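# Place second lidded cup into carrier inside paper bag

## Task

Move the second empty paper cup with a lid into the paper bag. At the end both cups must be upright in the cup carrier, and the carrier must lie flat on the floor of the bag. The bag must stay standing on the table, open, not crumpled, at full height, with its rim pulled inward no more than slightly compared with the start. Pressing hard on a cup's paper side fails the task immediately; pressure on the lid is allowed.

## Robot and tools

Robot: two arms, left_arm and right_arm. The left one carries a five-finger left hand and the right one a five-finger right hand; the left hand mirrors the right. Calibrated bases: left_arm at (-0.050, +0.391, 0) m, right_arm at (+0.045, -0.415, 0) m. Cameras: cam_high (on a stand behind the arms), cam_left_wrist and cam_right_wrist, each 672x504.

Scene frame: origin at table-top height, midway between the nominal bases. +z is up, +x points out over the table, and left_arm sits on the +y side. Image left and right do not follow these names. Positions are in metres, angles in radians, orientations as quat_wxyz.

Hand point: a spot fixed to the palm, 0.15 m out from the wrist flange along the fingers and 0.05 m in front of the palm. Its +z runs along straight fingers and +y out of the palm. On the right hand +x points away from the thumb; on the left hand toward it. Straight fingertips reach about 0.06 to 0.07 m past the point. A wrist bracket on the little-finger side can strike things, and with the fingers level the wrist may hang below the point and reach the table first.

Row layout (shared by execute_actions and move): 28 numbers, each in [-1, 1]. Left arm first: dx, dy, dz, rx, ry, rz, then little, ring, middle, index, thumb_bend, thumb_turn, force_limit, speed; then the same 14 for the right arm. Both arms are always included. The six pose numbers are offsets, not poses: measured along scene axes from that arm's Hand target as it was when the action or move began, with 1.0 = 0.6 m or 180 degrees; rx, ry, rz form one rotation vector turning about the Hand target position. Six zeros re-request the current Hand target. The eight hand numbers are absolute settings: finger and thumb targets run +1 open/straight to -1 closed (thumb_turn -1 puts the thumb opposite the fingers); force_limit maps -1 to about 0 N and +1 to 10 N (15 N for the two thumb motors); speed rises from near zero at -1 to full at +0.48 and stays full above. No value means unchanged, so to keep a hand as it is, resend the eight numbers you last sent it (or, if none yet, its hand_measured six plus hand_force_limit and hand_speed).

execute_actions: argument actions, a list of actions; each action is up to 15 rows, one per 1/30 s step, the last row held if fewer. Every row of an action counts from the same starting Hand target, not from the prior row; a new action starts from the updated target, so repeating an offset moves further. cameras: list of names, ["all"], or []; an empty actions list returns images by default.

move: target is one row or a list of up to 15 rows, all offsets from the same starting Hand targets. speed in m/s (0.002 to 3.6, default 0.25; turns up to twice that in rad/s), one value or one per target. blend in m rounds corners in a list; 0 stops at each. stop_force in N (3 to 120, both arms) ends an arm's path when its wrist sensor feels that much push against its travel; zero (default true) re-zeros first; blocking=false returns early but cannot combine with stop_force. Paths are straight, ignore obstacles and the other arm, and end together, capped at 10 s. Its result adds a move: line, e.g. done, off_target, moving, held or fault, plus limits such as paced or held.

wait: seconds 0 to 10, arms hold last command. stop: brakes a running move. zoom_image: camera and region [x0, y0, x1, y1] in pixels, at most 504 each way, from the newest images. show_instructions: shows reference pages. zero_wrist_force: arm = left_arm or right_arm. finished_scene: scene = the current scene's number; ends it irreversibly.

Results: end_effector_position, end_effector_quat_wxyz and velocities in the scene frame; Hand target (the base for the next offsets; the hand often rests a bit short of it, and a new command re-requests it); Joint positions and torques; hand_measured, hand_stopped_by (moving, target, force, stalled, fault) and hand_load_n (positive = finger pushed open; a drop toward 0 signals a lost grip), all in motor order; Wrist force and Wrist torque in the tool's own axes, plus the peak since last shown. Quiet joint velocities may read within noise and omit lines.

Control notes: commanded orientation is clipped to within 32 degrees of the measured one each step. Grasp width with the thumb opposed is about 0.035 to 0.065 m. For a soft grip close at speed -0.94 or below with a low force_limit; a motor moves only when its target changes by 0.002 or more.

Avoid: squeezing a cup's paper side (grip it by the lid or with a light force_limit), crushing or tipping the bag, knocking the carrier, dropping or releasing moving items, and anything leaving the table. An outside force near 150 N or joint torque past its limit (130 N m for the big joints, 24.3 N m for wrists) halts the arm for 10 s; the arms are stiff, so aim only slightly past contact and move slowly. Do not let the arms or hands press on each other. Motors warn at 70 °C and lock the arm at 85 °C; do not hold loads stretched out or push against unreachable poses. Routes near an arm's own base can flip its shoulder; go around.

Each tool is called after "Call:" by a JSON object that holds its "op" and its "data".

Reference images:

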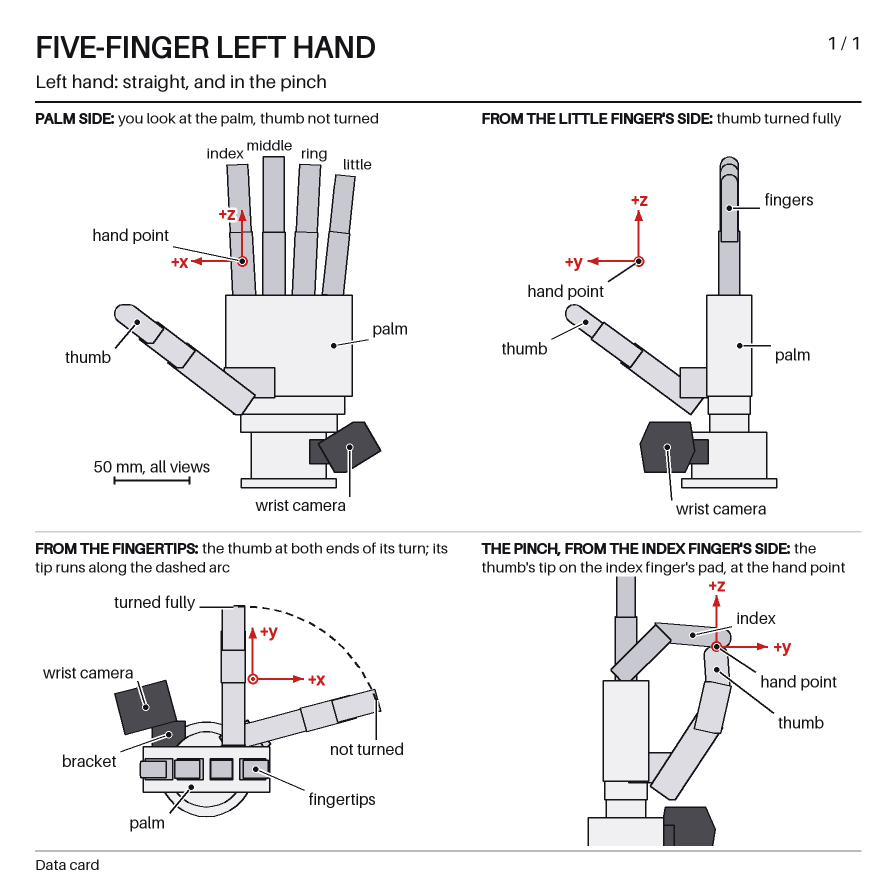

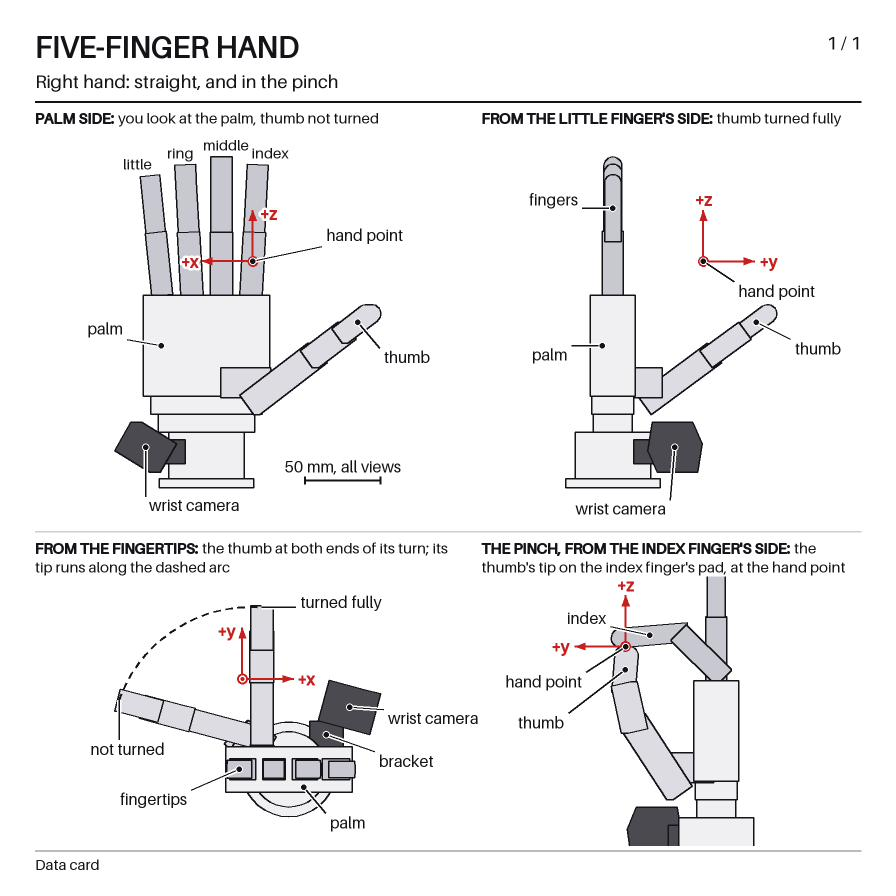

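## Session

Call:
{"op": "execute_actions", "data": {"actions": []}}

Call:
{"op": "zoom_image", "data": {"camera": "cam_high", "region": [140, 60, 560, 380]}}

Scene clock: 0.00 s.
left_arm: end_effector_position=(+0.7414, +0.4210, +0.1259) hand_measured=(+1.000, +1.000, +1.000, +1.000, +1.000, +1.000) hand_load_n=(+0.0, +0.0, +0.0, +0.0, +0.0, +0.0) hand_stopped_by=(target, target, target, target, target, target) hand_force_limit=0.00 hand_speed=-0.80 end_effector_quat_wxyz=(-0.324, +0.633, -0.536, +0.456) | right_arm: end_effector_position=(+0.6090, -0.3613, +0.2585) hand_measured=(+1.000, +1.000, +1.000, +1.000, +1.000, +1.000) hand_load_n=(+0.0, +0.0, +0.0, +0.0, +0.0, +0.0) hand_stopped_by=(target, target, target, target, target, target) hand_force_limit=0.00 hand_speed=-0.80 end_effector_quat_wxyz=(+0.163, +0.853, -0.424, +0.258)
Joint positions: left_arm=[3.499 -2.208 -1.317 3.1 -1.137 3.079] | right_arm=[0.124 -0.871 0.826 1.322 2.125 -3.766]
Joint velocities: within noise
Joint torques (N m): no reading
Motor temperatures (°C): left_arm=[31 29 32 35 34 34] | right_arm=[32 29 31 36 34 39]
Wrist force (N): no reading
Wrist torque (N m): no reading
Wrist force, peak (N): no reading
Hand target: left_arm +0.7414, +0.4210, +0.1259; -0.324, +0.633, -0.536, +0.456 | right_arm +0.6090, -0.3613, +0.2585; +0.163, +0.853, -0.424, +0.258

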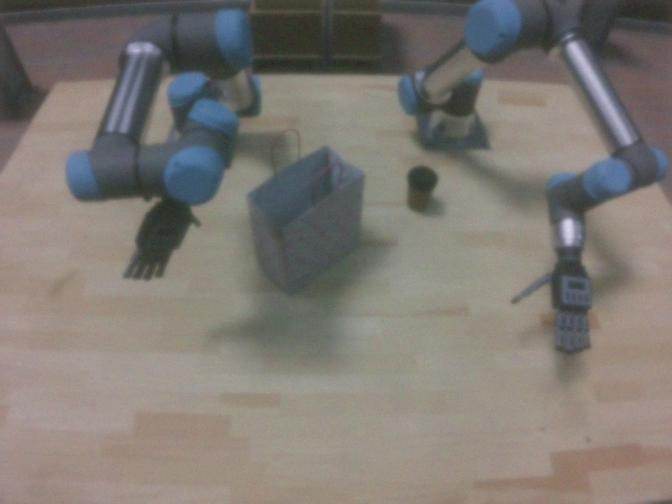

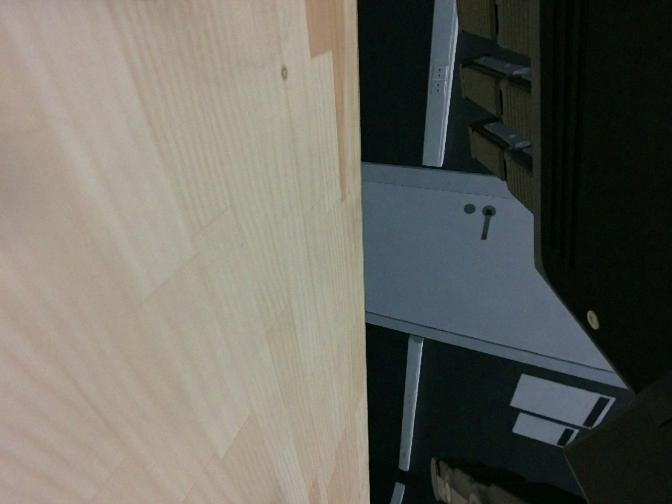

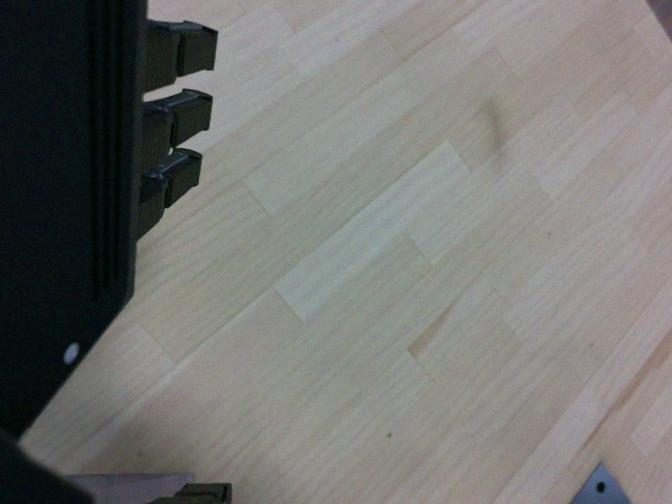

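Scaled by 1.200 from the camera's 672x504 image, which has a finer 960x720 frame.

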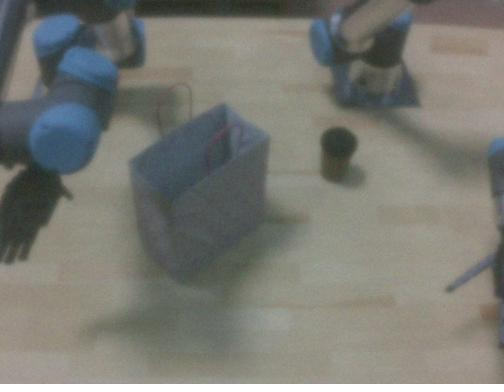

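Call:
{"op": "move", "data": {"target": [[0,0,0,0,0,0,1,1,1,1,1,1,0,-0.8,0,0,0.25,0,0,0,1,1,1,1,1,1,0,-0.8],[0,0,0,0,0,0,1,1,1,1,1,1,0,-0.8,-0.2317,0.2683,0.4025,0,0,0,1,1,1,1,1,1,0,-0.8]], "cameras": ["cam_right_wrist"], "speed": 0.35, "blend": 0.05}}

Call:
{"op": "zoom_image", "data": {"camera": "cam_right_wrist", "region": [200, 50, 672, 504]}}

Scene clock: 51.37 s.
left_arm: end_effector_position=(+0.7414, +0.4210, +0.1259) hand_measured=(+1.000, +1.000, +1.000, +1.000, +1.000, +1.000) hand_load_n=(+0.0, +0.0, +0.0, -0.5, +0.0, +0.0) hand_stopped_by=(target, target, target, target, target, target) hand_force_limit=0.00 hand_speed=-0.80 end_effector_quat_wxyz=(-0.324, +0.633, -0.536, +0.456) | right_arm: end_effector_position=(+0.6041, -0.3606, +0.3750) hand_measured=(+1.000, +1.000, +1.000, +1.000, +1.000, +1.000) hand_load_n=(-0.5, +0.0, +0.0, +0.0, +0.0, +0.0) hand_stopped_by=(target, target, target, target, target, target) hand_force_limit=0.00 hand_speed=-0.80 end_effector_quat_wxyz=(+0.159, +0.853, -0.421, +0.266)
Joint positions: left_arm=[3.499 -2.208 -1.317 3.1 -1.137 3.079] | right_arm=[0.127 -0.801 0.393 1.664 2.125 -3.775]
Joint torques (N m): left_arm=[0.87 44.34 20.38 0.11 0.35 -0.01] | right_arm=[-8.09 -63.49 -14.29 0.97 0.34 -0.8]
Wrist force (N): left_arm=[0.1 0.0 0.2] | right_arm=[-0.3 -0.2 -0.1]
Wrist torque (N m): left_arm=[0.00 -0.01 0.00] | right_arm=[-0.03 0.04 -0.01]
Wrist force, peak (N): left_arm=[0.2 -0.3 0.3] | right_arm=[4.4 1.8 -9.1]
Hand target: left_arm +0.7414, +0.4210, +0.1259; -0.324, +0.633, -0.536, +0.456 | right_arm +0.6041, -0.3606, +0.3751; +0.159, +0.853, -0.421, +0.266 (not the last commanded pose)
Off the commanded pose: left_arm 0.000 m, 0 deg | right_arm 0.243 m, 1 deg.
move: held (right_arm; a check stopped the path); path passed 0 of 2 targets; limits=held
pose unreachable (right arm): on one or more control steps of this call, first in action 0 (counted from 0), this arm could not follow its commanded pose, so it was not sent that pose on those steps. It may still have moved: this result reports where it is.
cause: moving toward the commanded pose would bring two parts of the arm too close to each other (joints 4 (wrist 1) to 6 (wrist 3) lie between them).
Images, in order (width x height): cam_right_wrist 672x504.

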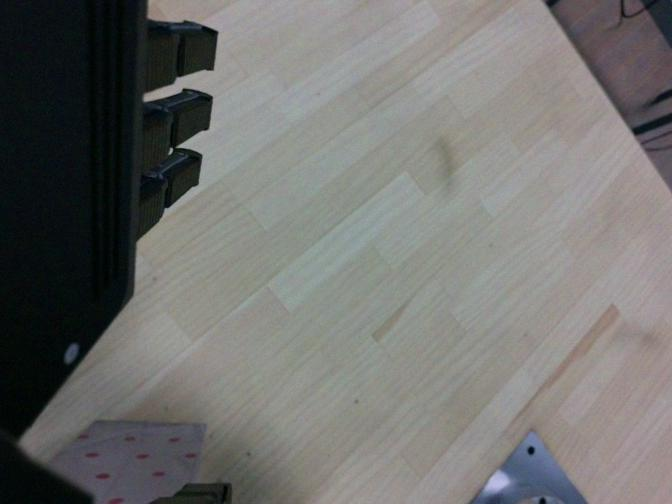

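Scaled by 1.068 from the camera's 672x504 image, which has a finer 960x720 frame.

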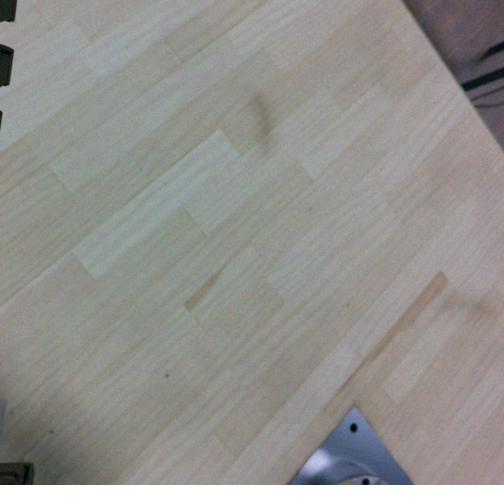

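Call:
{"op": "move", "data": {"target": [[0,0,0,0,0,0,1,1,1,1,1,1,0,-0.8,-0.4235,0.0517,0.075,0.2846,-0.0299,0.102,1,1,1,1,1,1,0,-0.8],[0,0,0,0,0,0,1,1,1,1,1,1,0,-0.8,-0.2735,0.3843,0.1083,0.2846,-0.0299,0.102,1,1,1,1,1,1,0,-0.8]], "cameras": ["cam_right_wrist","cam_high"], "speed": 0.3, "blend": 0.05}}

Call:
{"op": "zoom_image", "data": {"camera": "cam_right_wrist", "region": [200, 0, 672, 504]}}

Scene clock: 86.37 s.
left_arm: end_effector_position=(+0.7414, +0.4210, +0.1259) hand_measured=(+1.000, +1.000, +1.000, +1.000, +1.000, +1.000) hand_load_n=(+0.0, +0.0, +0.0, -0.5, +0.0, +0.0) hand_stopped_by=(target, target, target, target, target, target) hand_force_limit=0.00 hand_speed=-0.80 end_effector_quat_wxyz=(-0.324, +0.633, -0.536, +0.456) | right_arm: end_effector_position=(+0.4399, -0.1301, +0.4401) hand_measured=(+1.000, +1.000, +1.000, +1.000, +1.000, +1.000) hand_load_n=(+0.0, +0.0, +0.0, +0.0, +0.0, -0.5) hand_stopped_by=(target, target, target, target, target, target) hand_force_limit=0.00 hand_speed=-0.80 end_effector_quat_wxyz=(-0.286, +0.878, -0.364, +0.118)
Joint positions: left_arm=[3.499 -2.208 -1.317 3.1 -1.137 3.079] | right_arm=[0.182 -1.337 0.937 1.436 1.221 -3.665]
Joint torques (N m): left_arm=[0.96 43.61 21.15 0.08 0.19 0.25] | right_arm=[6.87 -18.34 -28.42 0.54 -0.19 1.53]
Wrist force (N): left_arm=[0.1 -0.2 0.0] | right_arm=[-1.4 -0.1 0.2]
Wrist torque (N m): left_arm=[-0.02 -0.01 0.01] | right_arm=[0.10 0.11 -0.26]
Wrist force, peak (N): left_arm=[0.4 -0.2 -0.1] | right_arm=[-2.3 -2.1 1.5]
Hand target: left_arm +0.7414, +0.4210, +0.1259; -0.324, +0.633, -0.536, +0.456 | right_arm +0.4400, -0.1301, +0.4401; -0.286, +0.878, -0.364, +0.118
Off the commanded pose: left_arm 0.000 m, 0 deg | right_arm 0.000 m, 0 deg.
move: done
Images, in order (width x height): cam_high 672x504, cam_right_wrist 672x504.

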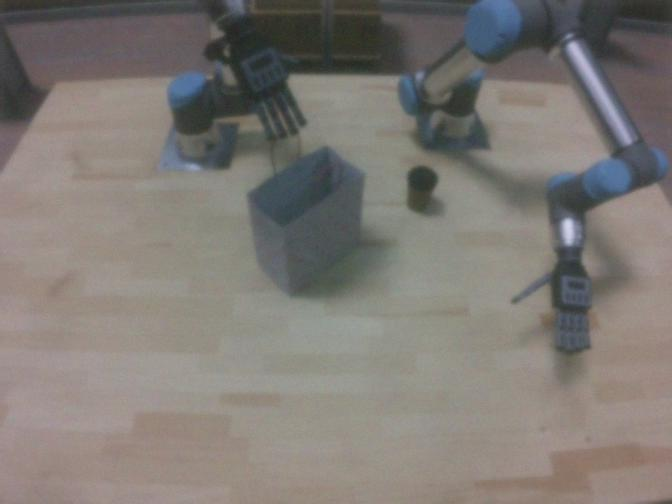

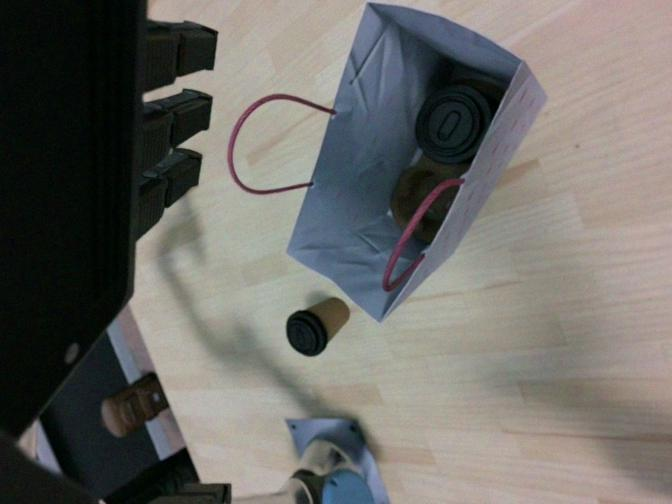

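Scaled by 1.000.

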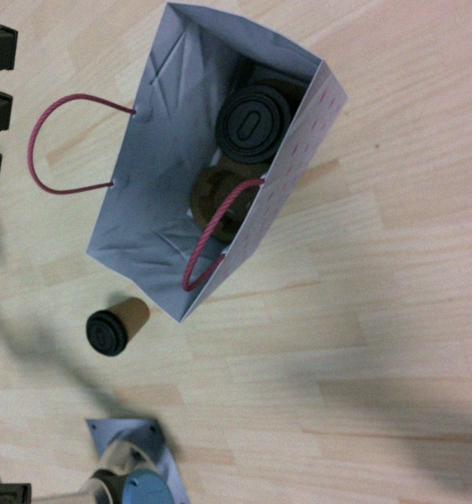

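Call:
{"op": "move", "data": {"target": [[0,0,0,0,0,0,1,1,1,1,1,1,0,-0.8,-0.2333,0.3833,-0.0667,0,0,0.13,-1,-1,1,-1,1,-1,-0.5,0.2],[0,0,0,0,0,0,1,1,1,1,1,1,0,-0.8,-0.2617,0.6333,-0.3592,0,0,0.265,-1,-1,1,-1,1,-1,-0.5,0.2]], "cameras": ["cam_right_wrist","cam_high"], "speed": 0.3, "blend": 0.04}}

Scene clock: 141.03 s.
left_arm: end_effector_position=(+0.7414, +0.4210, +0.1259) hand_measured=(+1.000, +1.000, +1.000, +1.000, +1.000, +1.000) hand_load_n=(+0.0, +0.0, +0.0, +0.0, +0.0, -0.5) hand_stopped_by=(target, target, target, target, target, target) hand_force_limit=0.00 hand_speed=-0.80 end_effector_quat_wxyz=(-0.324, +0.633, -0.536, +0.456) | right_arm: end_effector_position=(+0.2830, +0.2499, +0.2247) hand_measured=(-1.000, -1.000, +1.000, -1.000, +1.000, -1.000) hand_load_n=(+0.0, +0.0, +0.0, +0.0, +0.0, +0.0) hand_stopped_by=(target, target, target, target, target, target) hand_force_limit=-0.50 hand_speed=0.20 end_effector_quat_wxyz=(-0.309, +0.951, +0.022, -0.008)
Joint positions: left_arm=[3.499 -2.208 -1.317 3.1 -1.137 3.079] | right_arm=[0.925 -0.732 0.568 1.231 1.177 -3.747]
Joint torques (N m): left_arm=[0.24 44.4 20.12 0.02 0.19 0.21] | right_arm=[-0.38 -43.33 -24.38 0.95 -0.24 -0.98]
Wrist force (N): left_arm=[0.1 -0.1 0.0] | right_arm=[-1.2 0.0 0.0]
Wrist torque (N m): left_arm=[-0.01 -0.01 0.00] | right_arm=[0.15 0.06 -0.34]
Wrist force, peak (N): left_arm=[-0.1 -0.4 0.3] | right_arm=[-1.3 -0.2 2.9]
Hand target: left_arm +0.7414, +0.4210, +0.1259; -0.324, +0.633, -0.536, +0.456 | right_arm +0.2830, +0.2499, +0.2246; -0.309, +0.951, +0.022, -0.008
Off the commanded pose: left_arm 0.000 m, 0 deg | right_arm 0.000 m, 0 deg.
move: done
Images, in order (width x height): cam_high 672x504, cam_right_wrist 672x504.

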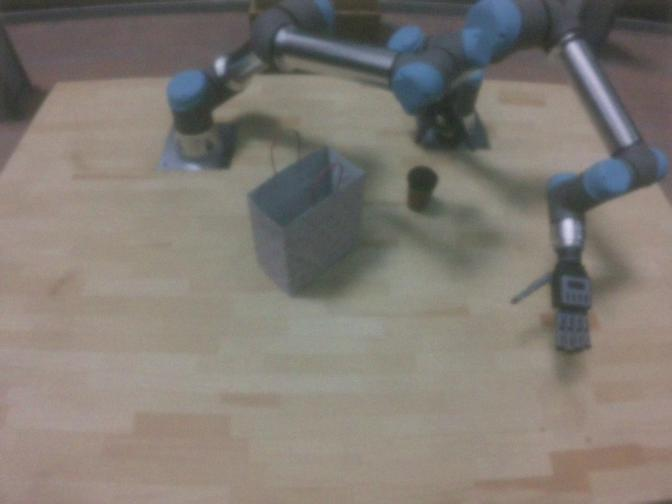

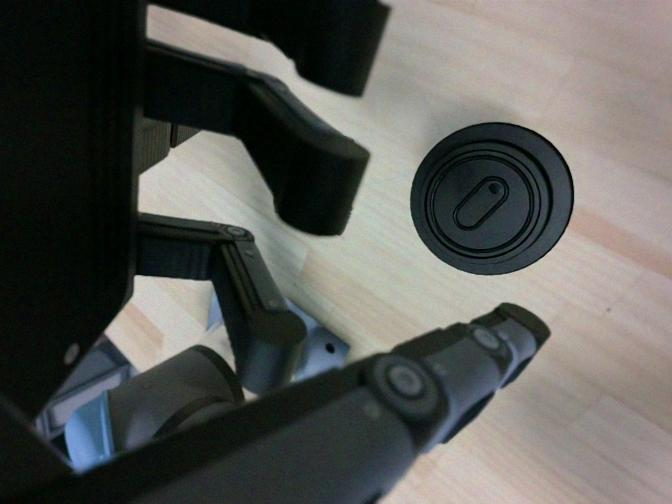

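Call:
{"op": "move", "data": {"target": [0,0,0,0,0,0,1,1,1,1,1,1,0,-0.8,-0.0142,-0.0318,-0.1333,0,0,0,-1,-1,1,-1,1,-1,-0.5,0.2], "cameras": ["cam_right_wrist"], "speed": 0.15, "stop_force": 6}}

Scene clock: 157.17 s.
left_arm: end_effector_position=(+0.7414, +0.4210, +0.1259) hand_measured=(+1.000, +1.000, +1.000, +1.000, +1.000, +1.000) hand_load_n=(+0.0, +0.0, +0.0, +0.0, +0.0, -0.5) hand_stopped_by=(target, target, target, target, target, target) hand_force_limit=0.00 hand_speed=-0.80 end_effector_quat_wxyz=(-0.324, +0.633, -0.536, +0.456) | right_arm: end_effector_position=(+0.2745, +0.2308, +0.1446) hand_measured=(-1.000, -1.000, +1.000, -1.000, +1.000, -1.000) hand_load_n=(+0.5, +0.0, +0.0, +0.0, +0.0, +0.0) hand_stopped_by=(target, target, target, target, target, target) hand_force_limit=-0.50 hand_speed=0.20 end_effector_quat_wxyz=(-0.309, +0.951, +0.022, -0.008)
Joint positions: left_arm=[3.499 -2.208 -1.317 3.1 -1.137 3.079] | right_arm=[0.917 -0.814 0.919 0.965 1.173 -3.755]
Joint torques (N m): left_arm=[0.72 44.13 20.61 0.22 0.15 0.29] | right_arm=[8.7 -40.52 -5.74 0.03 1.59 1.1]
Wrist force (N): left_arm=[0.2 0.1 0.0] | right_arm=[-1.5 -0.1 0.1]
Wrist torque (N m): left_arm=[0.02 -0.03 0.01] | right_arm=[0.11 0.10 -0.25]
Wrist force, peak (N): left_arm=[0.2 0.1 0.4] | right_arm=[-1.6 1.1 1.0]
Hand target: left_arm +0.7414, +0.4210, +0.1259; -0.324, +0.633, -0.536, +0.456 | right_arm +0.2745, +0.2308, +0.1446; -0.309, +0.951, +0.022, -0.008
Off the commanded pose: left_arm 0.000 m, 0 deg | right_arm 0.000 m, 0 deg.
move: done
Images, in order (width x height): cam_right_wrist 672x504.

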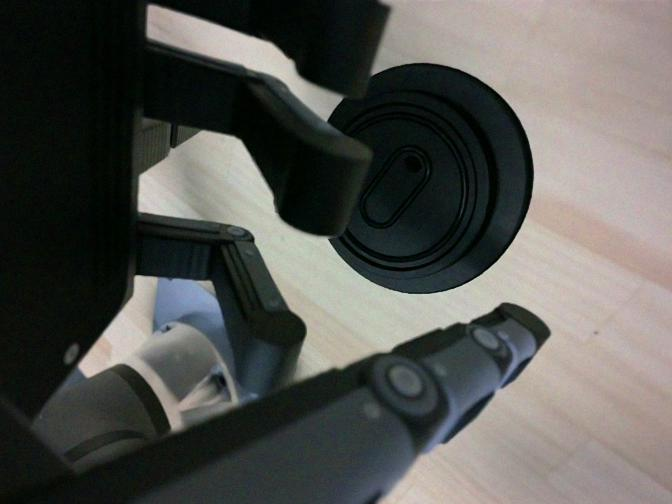

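Call:
{"op": "move", "data": {"target": [0,0,0,0,0,0,1,1,1,1,1,1,0,-0.8,0.005,0.0003,-0.0667,0,0,0,-1,-1,1,-1,1,-1,-0.5,0.2], "cameras": ["cam_right_wrist"], "speed": 0.08, "stop_force": 4}}

Scene clock: 168.00 s.
left_arm: end_effector_position=(+0.7414, +0.4210, +0.1259) hand_measured=(+1.000, +1.000, +1.000, +1.000, +1.000, +1.000) hand_load_n=(-0.5, +0.0, +0.0, +0.0, +0.0, +0.0) hand_stopped_by=(target, target, target, target, target, target) hand_force_limit=0.00 hand_speed=-0.80 end_effector_quat_wxyz=(-0.324, +0.633, -0.536, +0.456) | right_arm: end_effector_position=(+0.2775, +0.2310, +0.1046) hand_measured=(-1.000, -1.000, +1.000, -1.000, +1.000, -1.000) hand_load_n=(+0.0, +0.0, +0.0, +0.0, +0.0, +0.5) hand_stopped_by=(target, target, target, target, target, target) hand_force_limit=-0.50 hand_speed=0.20 end_effector_quat_wxyz=(-0.309, +0.951, +0.022, -0.008)
Joint positions: left_arm=[3.499 -2.208 -1.317 3.1 -1.137 3.079] | right_arm=[0.913 -0.792 0.984 0.879 1.171 -3.759]
Joint torques (N m): left_arm=[2.28 45.09 20.34 0.22 0 0.23] | right_arm=[7.48 -65.76 -29.38 -0.01 1.65 0.51]
Wrist force (N): left_arm=[0.1 0.1 0.0] | right_arm=[-1.1 -0.1 0.1]
Wrist torque (N m): left_arm=[0.02 -0.01 -0.01] | right_arm=[0.13 0.04 -0.22]
Wrist force, peak (N): left_arm=[0.3 0.1 0.2] | right_arm=[-1.3 -2.2 -2.2]
Hand target: left_arm +0.7414, +0.4210, +0.1259; -0.324, +0.633, -0.536, +0.456 | right_arm +0.2775, +0.2310, +0.1046; -0.309, +0.951, +0.022, -0.008
Off the commanded pose: left_arm 0.000 m, 0 deg | right_arm 0.000 m, 0 deg.
move: done
Images, in order (width x height): cam_right_wrist 672x504.

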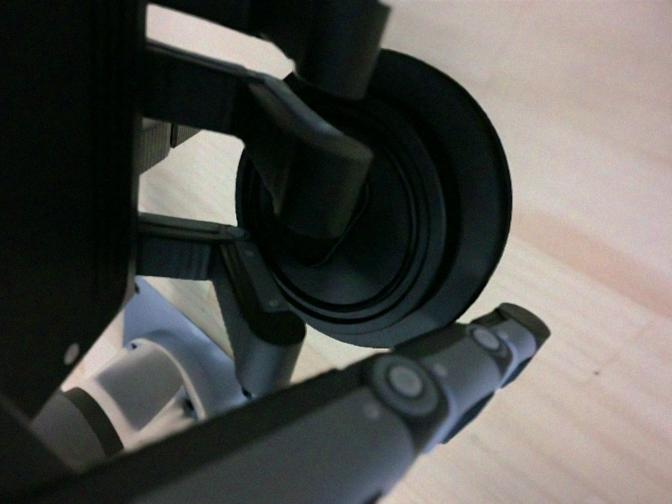

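Call:
{"op": "move", "data": {"target": [0,0,0,0,0,0,1,1,1,1,1,1,0,-0.8,0,0,0,0,0,0,-1,-1,0.52,-1,1,-1,-0.6,-0.5]}}

Call:
{"op": "move", "data": {"target": [0,0,0,0,0,0,1,1,1,1,1,1,0,-0.8,0,0,0,0,0,0,-1,-1,0.05,-1,1,-1,-0.6,-0.92], "cameras": ["cam_right_wrist"]}}

Scene clock: 177.13 s.
left_arm: end_effector_position=(+0.7414, +0.4210, +0.1259) hand_measured=(+1.000, +1.000, +1.000, +1.000, +1.000, +1.000) hand_load_n=(+0.0, -0.5, -0.5, +0.0, +0.0, -0.5) hand_stopped_by=(target, target, target, target, target, target) hand_force_limit=0.00 hand_speed=-0.80 end_effector_quat_wxyz=(-0.324, +0.633, -0.536, +0.456) | right_arm: end_effector_position=(+0.2775, +0.2310, +0.1046) hand_measured=(-1.000, -1.000, +0.520, -1.000, +1.000, -1.000) hand_load_n=(+0.0, +0.0, +0.0, +0.0, +0.0, +0.0) hand_stopped_by=(target, target, target, target, target, target) hand_force_limit=-0.60 hand_speed=-0.50 end_effector_quat_wxyz=(-0.309, +0.951, +0.022, -0.008)
Joint positions: left_arm=[3.499 -2.208 -1.317 3.1 -1.137 3.079] | right_arm=[0.913 -0.792 0.984 0.879 1.171 -3.759]
Joint torques (N m): left_arm=[1.22 44.12 20.96 0.02 -0.04 0.44] | right_arm=[7.7 -66.46 -27.89 0.28 1.81 0.35]
Wrist force (N): left_arm=[0.2 -0.2 0.0] | right_arm=[-1.2 -0.1 0.2]
Wrist torque (N m): left_arm=[-0.02 -0.02 0.01] | right_arm=[0.12 0.06 -0.23]
Wrist force, peak (N): left_arm=[0.2 0.0 0.4] | right_arm=[-1.5 -0.2 0.4]
Hand target: left_arm +0.7414, +0.4210, +0.1259; -0.324, +0.633, -0.536, +0.456 | right_arm +0.2775, +0.2310, +0.1046; -0.309, +0.951, +0.022, -0.008
Off the commanded pose: left_arm 0.000 m, 0 deg | right_arm 0.000 m, 0 deg.
move: done

Scene clock: 178.27 s.
left_arm: end_effector_position=(+0.7414, +0.4210, +0.1259) hand_measured=(+1.000, +1.000, +1.000, +1.000, +1.000, +1.000) hand_load_n=(+0.0, +0.0, +0.0, +0.0, +0.0, -0.5) hand_stopped_by=(target, target, target, target, target, target) hand_force_limit=0.00 hand_speed=-0.80 end_effector_quat_wxyz=(-0.324, +0.633, -0.536, +0.456) | right_arm: end_effector_position=(+0.2775, +0.2310, +0.1046) hand_measured=(-1.000, -1.000, +0.326, -1.000, +1.000, -1.000) hand_load_n=(+0.0, +0.0, +2.5, +0.0, +0.5, +0.5) hand_stopped_by=(target, target, force, target, target, target) hand_force_limit=-0.60 hand_speed=-0.92 end_effector_quat_wxyz=(-0.309, +0.951, +0.022, -0.008)
Joint positions: left_arm=[3.499 -2.208 -1.317 3.1 -1.137 3.079] | right_arm=[0.913 -0.792 0.984 0.879 1.171 -3.759]
Joint torques (N m): left_arm=[0.79 44.83 20.57 0.07 -0.06 0.52] | right_arm=[7.71 -66.07 -25.91 1.03 1.91 0.38]
Wrist force (N): left_arm=[0.2 0.0 -0.2] | right_arm=[-1.3 0.0 0.2]
Wrist torque (N m): left_arm=[0.01 -0.03 0.01] | right_arm=[0.14 0.07 -0.23]
Wrist force, peak (N): left_arm=[0.2 -0.3 0.1] | right_arm=[-1.5 0.1 0.2]
Hand target: left_arm +0.7414, +0.4210, +0.1259; -0.324, +0.633, -0.536, +0.456 | right_arm +0.2775, +0.2310, +0.1046; -0.309, +0.951, +0.022, -0.008
Off the commanded pose: left_arm 0.000 m, 0 deg | right_arm 0.000 m, 0 deg.
move: done
Images, in order (width x height): cam_right_wrist 672x504.

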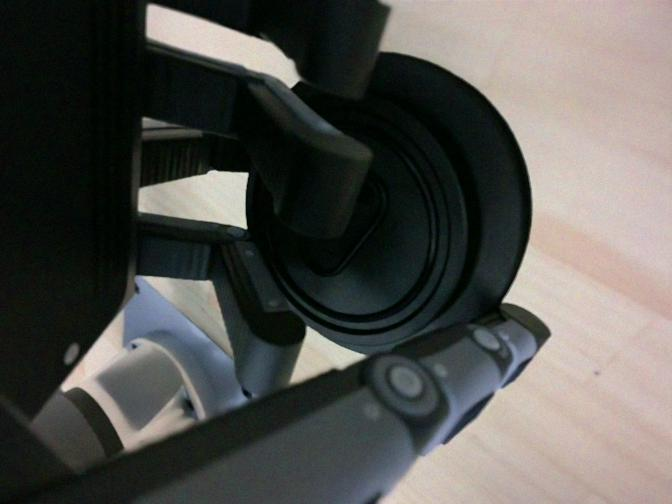

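Call:
{"op": "move", "data": {"target": [[0,0,0,0,0,0,1,1,1,1,1,1,0,-0.8,0,0,0.13,0,0,0,-1,-1,0.05,-1,1,-1,-0.6,-0.92],[0,0,0,0,0,0,1,1,1,1,1,1,0,-0.8,0.0892,-0.1783,0.4257,0,0,0,-1,-1,0.05,-1,1,-1,-0.6,-0.92],[0,0,0,0,0,0,1,1,1,1,1,1,0,-0.8,0.2342,-0.3117,0.5007,0,0,0,-1,-1,0.05,-1,1,-1,-0.6,-0.92]], "cameras": ["cam_right_wrist","cam_high"], "speed": [0.12,0.2,0.2], "blend": 0.03}}

Call:
{"op": "zoom_image", "data": {"camera": "cam_right_wrist", "region": [400, 50, 672, 350]}}

Call:
{"op": "zoom_image", "data": {"camera": "cam_high", "region": [220, 40, 400, 300]}}

Scene clock: 261.67 s.
left_arm: end_effector_position=(+0.7414, +0.4210, +0.1259) hand_measured=(+1.000, +1.000, +1.000, +1.000, +1.000, +1.000) hand_load_n=(+0.0, -0.5, +0.0, +0.0, +0.0, +0.0) hand_stopped_by=(target, target, target, target, target, target) hand_force_limit=0.00 hand_speed=-0.80 end_effector_quat_wxyz=(-0.324, +0.633, -0.536, +0.456) | right_arm: end_effector_position=(+0.4180, +0.0441, +0.4049) hand_measured=(-1.000, -1.000, +0.326, -1.000, +1.000, -1.000) hand_load_n=(+0.0, +0.0, +2.5, +0.5, +0.5, +0.5) hand_stopped_by=(target, target, force, target, target, target) hand_force_limit=-0.60 hand_speed=-0.92 end_effector_quat_wxyz=(-0.309, +0.951, +0.022, -0.008)
Joint positions: left_arm=[3.499 -2.208 -1.317 3.1 -1.137 3.079] | right_arm=[0.495 -0.845 0.335 1.786 1.006 -4.195]
Joint torques (N m): left_arm=[0.03 44.67 20.97 0.06 -0.1 0.45] | right_arm=[-8.33 -61.29 -9.29 2.72 -0.33 -0.99]
Wrist force (N): left_arm=[0.0 -0.1 0.0] | right_arm=[-1.2 0.0 0.3]
Wrist torque (N m): left_arm=[-0.01 0.01 0.00] | right_arm=[0.14 0.06 -0.33]
Wrist force, peak (N): left_arm=[0.3 -0.4 0.1] | right_arm=[-1.2 0.7 1.4]
Hand target: left_arm +0.7414, +0.4210, +0.1259; -0.324, +0.633, -0.536, +0.456 | right_arm +0.4180, +0.0440, +0.4050; -0.309, +0.951, +0.022, -0.008
Off the commanded pose: left_arm 0.000 m, 0 deg | right_arm 0.000 m, 0 deg.
move: done
Images, in order (width x height): cam_high 672x504, cam_right_wrist 672x504.

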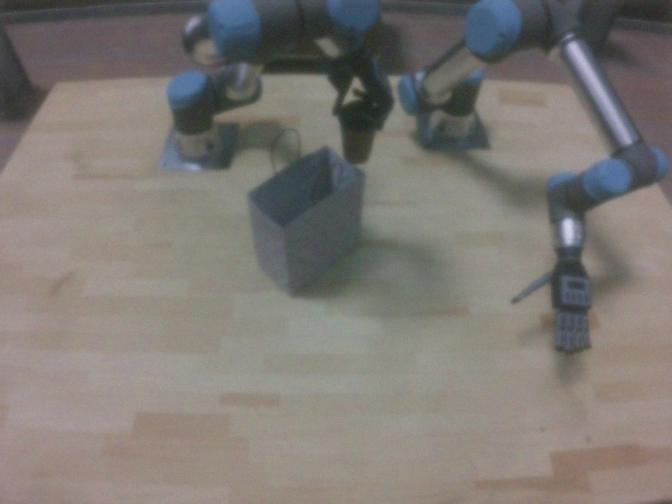

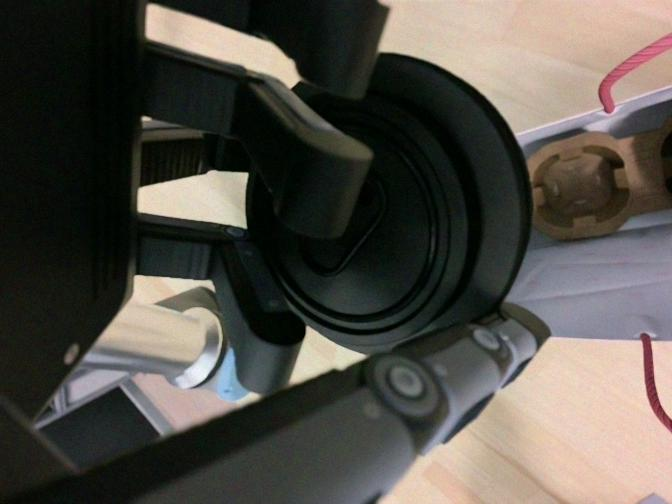

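Scaled by 1.680 from the camera's 672x504 image, which has a finer 960x720 frame.

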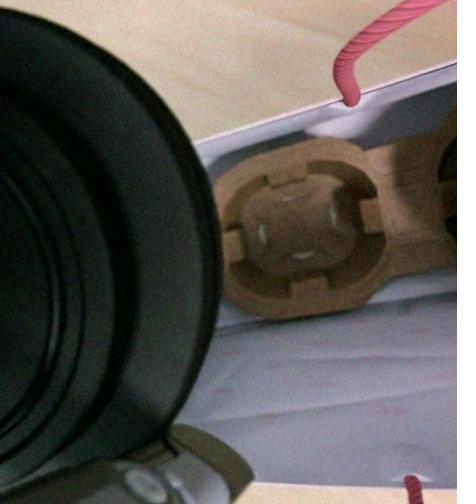

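Scaled by 1.938 from the camera's 672x504 image, which has a finer 960x720 frame.

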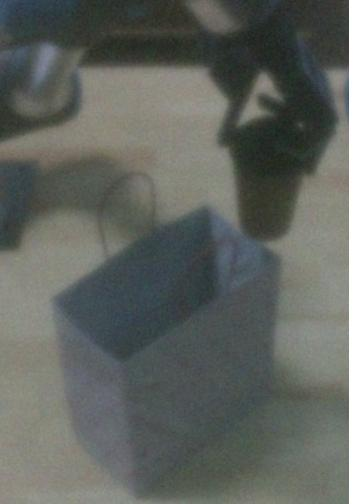

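Call:
{"op": "move", "data": {"target": [[0,0,0,0,0,0,1,1,1,1,1,1,0,-0.8,-0.013,-0.1167,0,0,0,0,-1,-1,0.05,-1,1,-1,-0.6,-0.92],[0,0,0,0,0,0,1,1,1,1,1,1,0,-0.8,-0.013,-0.1167,-0.225,0,0,0,-1,-1,0.05,-1,1,-1,-0.6,-0.92]], "cameras": ["cam_right_wrist","cam_high"], "speed": 0.12, "blend": 0.01}}

Call:
{"op": "zoom_image", "data": {"camera": "cam_right_wrist", "region": [400, 0, 672, 300]}}

Call:
{"op": "zoom_image", "data": {"camera": "cam_high", "region": [220, 40, 400, 300]}}

Scene clock: 290.27 s.
left_arm: end_effector_position=(+0.7414, +0.4210, +0.1259) hand_measured=(+1.000, +1.000, +1.000, +1.000, +1.000, +1.000) hand_load_n=(+0.0, +0.0, +0.0, +0.0, +0.0, -0.5) hand_stopped_by=(target, target, target, target, target, target) hand_force_limit=0.00 hand_speed=-0.80 end_effector_quat_wxyz=(-0.324, +0.633, -0.536, +0.456) | right_arm: end_effector_position=(+0.4102, -0.0260, +0.2701) hand_measured=(-1.000, -1.000, +0.326, -1.000, +1.000, -1.000) hand_load_n=(+0.0, +0.0, +2.5, +0.0, +0.5, +0.5) hand_stopped_by=(target, target, force, target, target, target) hand_force_limit=-0.60 hand_speed=-0.92 end_effector_quat_wxyz=(-0.309, +0.951, +0.022, -0.008)
Joint positions: left_arm=[3.499 -2.208 -1.317 3.1 -1.137 3.079] | right_arm=[0.374 -1.126 1.169 1.311 0.976 -4.335]
Joint torques (N m): left_arm=[1 45.85 22.14 0.05 -0.35 0.76] | right_arm=[-8.38 -28 -9.76 0.49 -2.84 1.44]
Wrist force (N): left_arm=[0.3 0.2 0.1] | right_arm=[-1.6 0.2 0.2]
Wrist torque (N m): left_arm=[0.02 -0.04 0.01] | right_arm=[0.18 0.12 -0.33]
Wrist force, peak (N): left_arm=[0.2 -0.4 0.2] | right_arm=[-1.6 1.1 1.1]
Hand target: left_arm +0.7414, +0.4210, +0.1259; -0.324, +0.633, -0.536, +0.456 | right_arm +0.4102, -0.0260, +0.2700; -0.309, +0.951, +0.022, -0.008
Off the commanded pose: left_arm 0.000 m, 0 deg | right_arm 0.000 m, 0 deg.
move: done
Images, in order (width x height): cam_high 672x504, cam_right_wrist 672x504.

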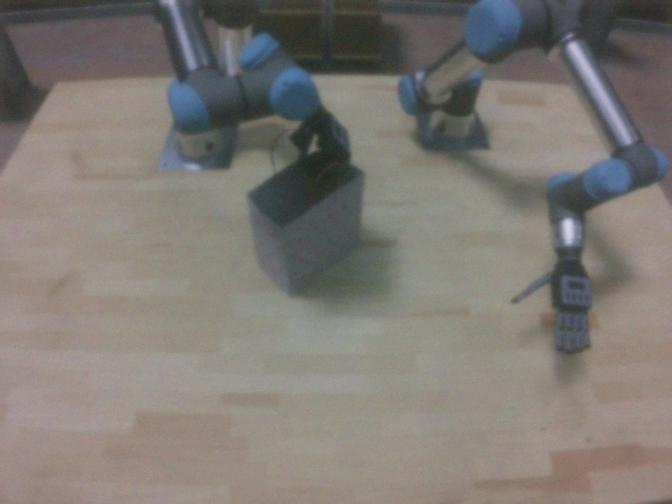

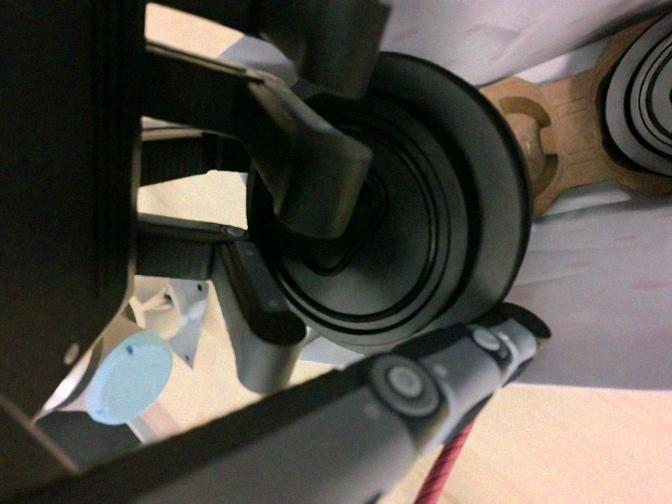

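Scaled by 1.680 from the camera's 672x504 image, which has a finer 960x720 frame.

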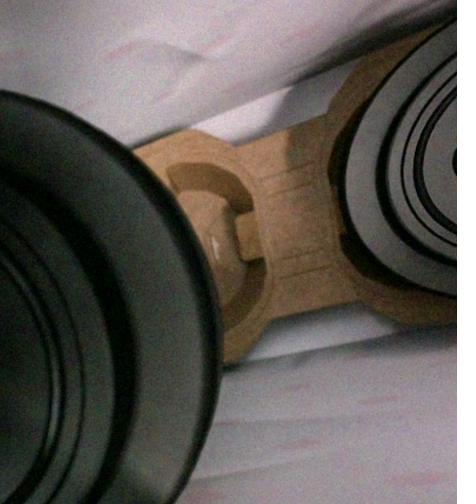

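Scaled by 1.938 from the camera's 672x504 image, which has a finer 960x720 frame.

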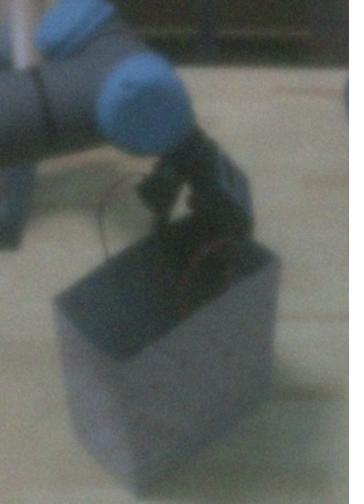

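Call:
{"op": "move", "data": {"target": [[0,0,0,0,0,0,1,1,1,1,1,1,0,-0.8,0.0017,0.0017,-0.08,0,0,0,-1,-1,0.05,-1,1,-1,-0.6,-0.92],[0,0,0,0,0,0,1,1,1,1,1,1,0,-0.8,0.0017,0.0017,-0.18,0,0,0,-1,-1,0.05,-1,1,-1,-0.6,-0.92]], "cameras": ["cam_high","cam_right_wrist"], "speed": 0.08, "stop_force": 4}}

Call:
{"op": "zoom_image", "data": {"camera": "cam_right_wrist", "region": [400, 0, 672, 300]}}

Call:
{"op": "zoom_image", "data": {"camera": "cam_high", "region": [220, 40, 400, 300]}}

Scene clock: 311.43 s.
left_arm: end_effector_position=(+0.7414, +0.4210, +0.1259) hand_measured=(+1.000, +1.000, +1.000, +1.000, +1.000, +1.000) hand_load_n=(+0.0, +0.0, +0.0, +0.0, +0.0, -0.5) hand_stopped_by=(target, target, target, target, target, target) hand_force_limit=0.00 hand_speed=-0.80 end_effector_quat_wxyz=(-0.324, +0.633, -0.536, +0.456) | right_arm: end_effector_position=(+0.4112, -0.0250, +0.1620) hand_measured=(-1.000, -1.000, +0.326, -1.000, +1.000, -1.000) hand_load_n=(+0.0, +0.0, +2.5, +0.0, +0.5, +0.5) hand_stopped_by=(target, target, force, target, target, target) hand_force_limit=-0.60 hand_speed=-0.92 end_effector_quat_wxyz=(-0.309, +0.951, +0.022, -0.008)
Joint positions: left_arm=[3.499 -2.208 -1.317 3.1 -1.137 3.079] | right_arm=[0.375 -1.077 1.376 1.054 0.976 -4.333]
Joint torques (N m): left_arm=[0.96 43.74 21.4 0.28 -0.35 0.65] | right_arm=[-6.77 -54.47 -27.9 0.61 -2 1.49]
Wrist force (N): left_arm=[0.0 0.1 0.0] | right_arm=[-1.3 0.2 0.3]
Wrist torque (N m): left_arm=[0.01 0.00 0.00] | right_arm=[0.16 0.07 -0.31]
Wrist force, peak (N): left_arm=[0.3 0.0 0.4] | right_arm=[-1.7 0.7 0.6]
Hand target: left_arm +0.7414, +0.4210, +0.1259; -0.324, +0.633, -0.536, +0.456 | right_arm +0.4112, -0.0250, +0.1620; -0.309, +0.951, +0.022, -0.008
Off the commanded pose: left_arm 0.000 m, 0 deg | right_arm 0.000 m, 0 deg.
move: done
Images, in order (width x height): cam_high 672x504, cam_right_wrist 672x504.

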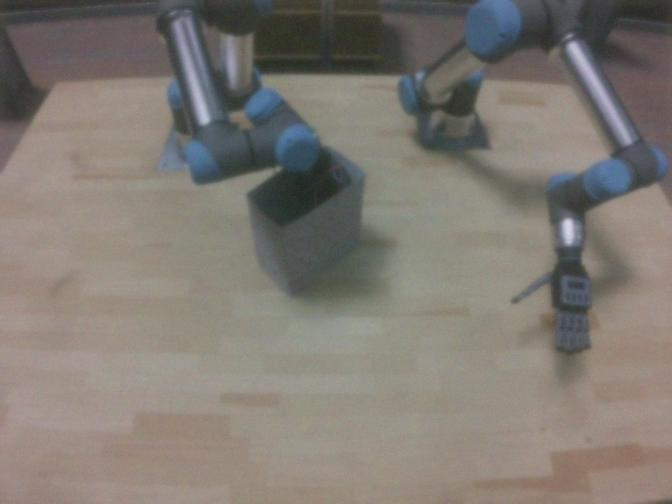

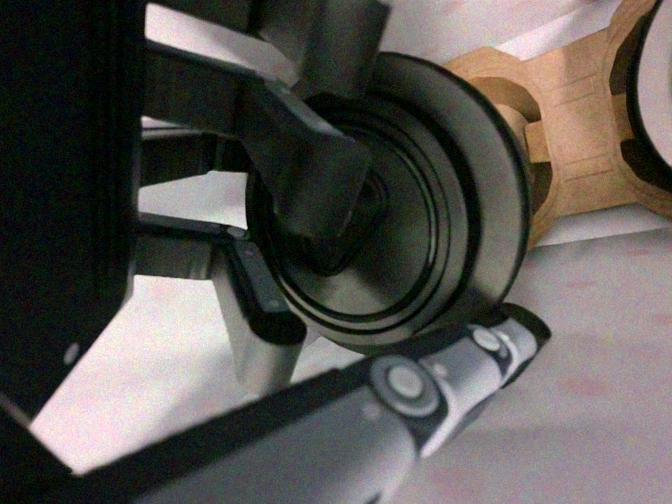

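Scaled by 1.680 from the camera's 672x504 image, which has a finer 960x720 frame.

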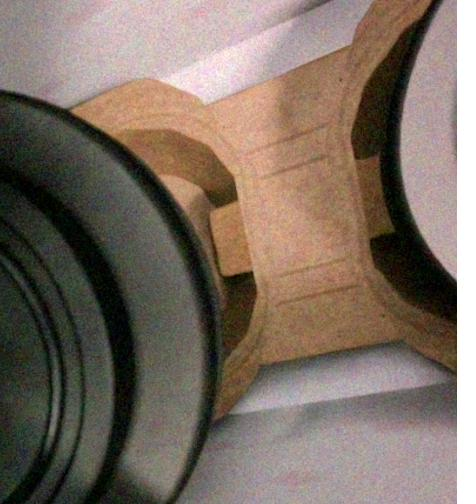

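Scaled by 1.938 from the camera's 672x504 image, which has a finer 960x720 frame.

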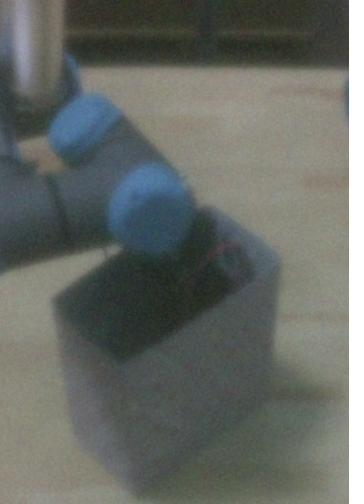

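Call:
{"op": "move", "data": {"target": [0,0,0,0,0,0,1,1,1,1,1,1,0,-0.8,0,0.001,-0.1,0,0,0,-1,-1,0.05,-1,1,-1,-0.6,-0.92], "cameras": ["cam_high","cam_right_wrist"], "speed": 0.035, "stop_force": 3}}

Call:
{"op": "zoom_image", "data": {"camera": "cam_right_wrist", "region": [400, 0, 672, 300]}}

Call:
{"op": "zoom_image", "data": {"camera": "cam_high", "region": [220, 40, 400, 300]}}

Scene clock: 330.03 s.
left_arm: end_effector_position=(+0.7414, +0.4210, +0.1259) hand_measured=(+1.000, +1.000, +1.000, +1.000, +1.000, +1.000) hand_load_n=(+0.0, +0.5, +0.0, +0.0, +0.0, +0.0) hand_stopped_by=(target, target, target, target, target, target) hand_force_limit=0.00 hand_speed=-0.80 end_effector_quat_wxyz=(-0.324, +0.633, -0.536, +0.456) | right_arm: end_effector_position=(+0.4112, -0.0245, +0.1112) hand_measured=(-1.000, -1.000, +0.326, -1.000, +1.000, -1.000) hand_load_n=(+0.0, +0.0, +2.0, +0.0, +0.5, +0.5) hand_stopped_by=(target, target, force, target, target, target) hand_force_limit=-0.60 hand_speed=-0.92 end_effector_quat_wxyz=(-0.309, +0.951, +0.022, -0.008)
Joint positions: left_arm=[3.499 -2.208 -1.317 3.1 -1.137 3.079] | right_arm=[0.376 -1.034 1.447 0.94 0.976 -4.332]
Joint torques (N m): left_arm=[0.51 45.57 20.94 0.2 -0.07 0.79] | right_arm=[-2.05 -54.98 -28.17 0.58 1.41 -0.38]
Wrist force (N): left_arm=[0.1 -0.3 0.1] | right_arm=[-1.3 0.3 0.5]
Wrist torque (N m): left_arm=[-0.05 -0.01 0.01] | right_arm=[0.14 0.08 -0.32]
Wrist force, peak (N): left_arm=[0.4 -0.3 -0.1] | right_arm=[0.6 -8.4 -8.1]
Hand target: left_arm +0.7414, +0.4210, +0.1259; -0.324, +0.633, -0.536, +0.456 | right_arm +0.4112, -0.0245, +0.1112; -0.309, +0.951, +0.022, -0.008 (not the last commanded pose)
Off the commanded pose: left_arm 0.000 m, 0 deg | right_arm 0.009 m, 0 deg.
move: contact (right_arm)
Images, in order (width x height): cam_high 672x504, cam_right_wrist 672x504.

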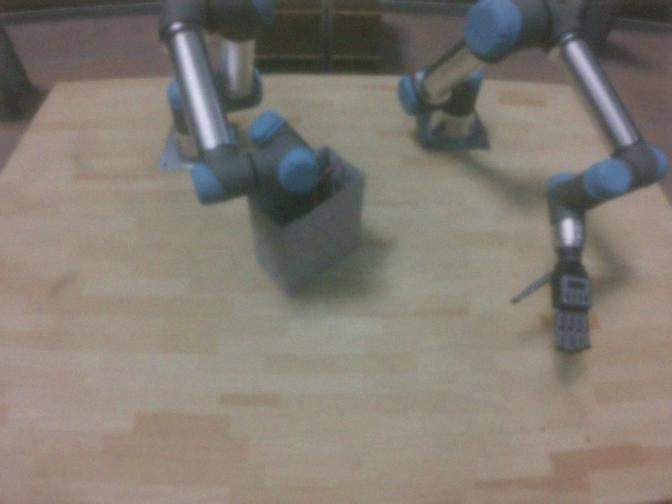

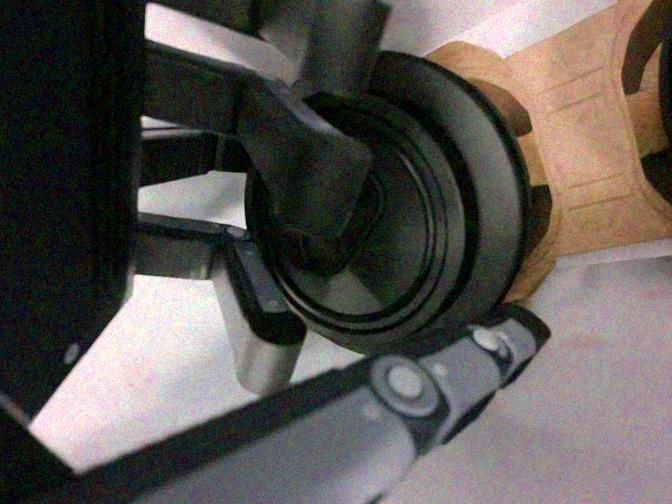

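Scaled by 1.680 from the camera's 672x504 image, which has a finer 960x720 frame.

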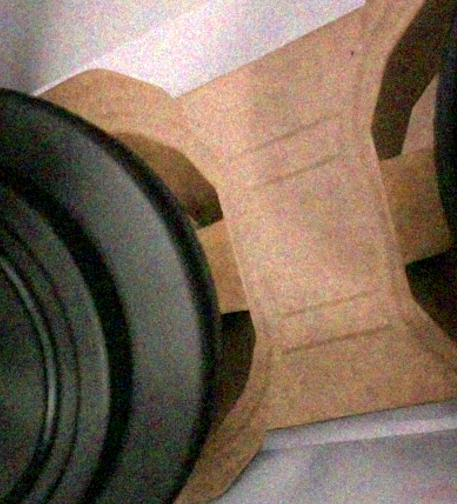

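Scaled by 1.938 from the camera's 672x504 image, which has a finer 960x720 frame.

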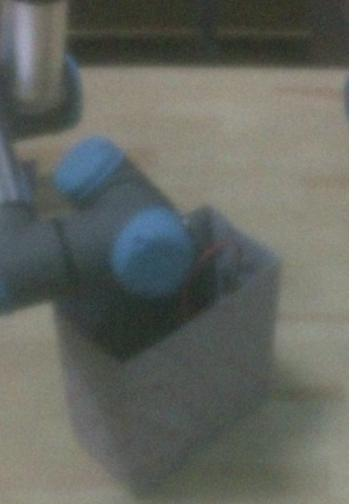

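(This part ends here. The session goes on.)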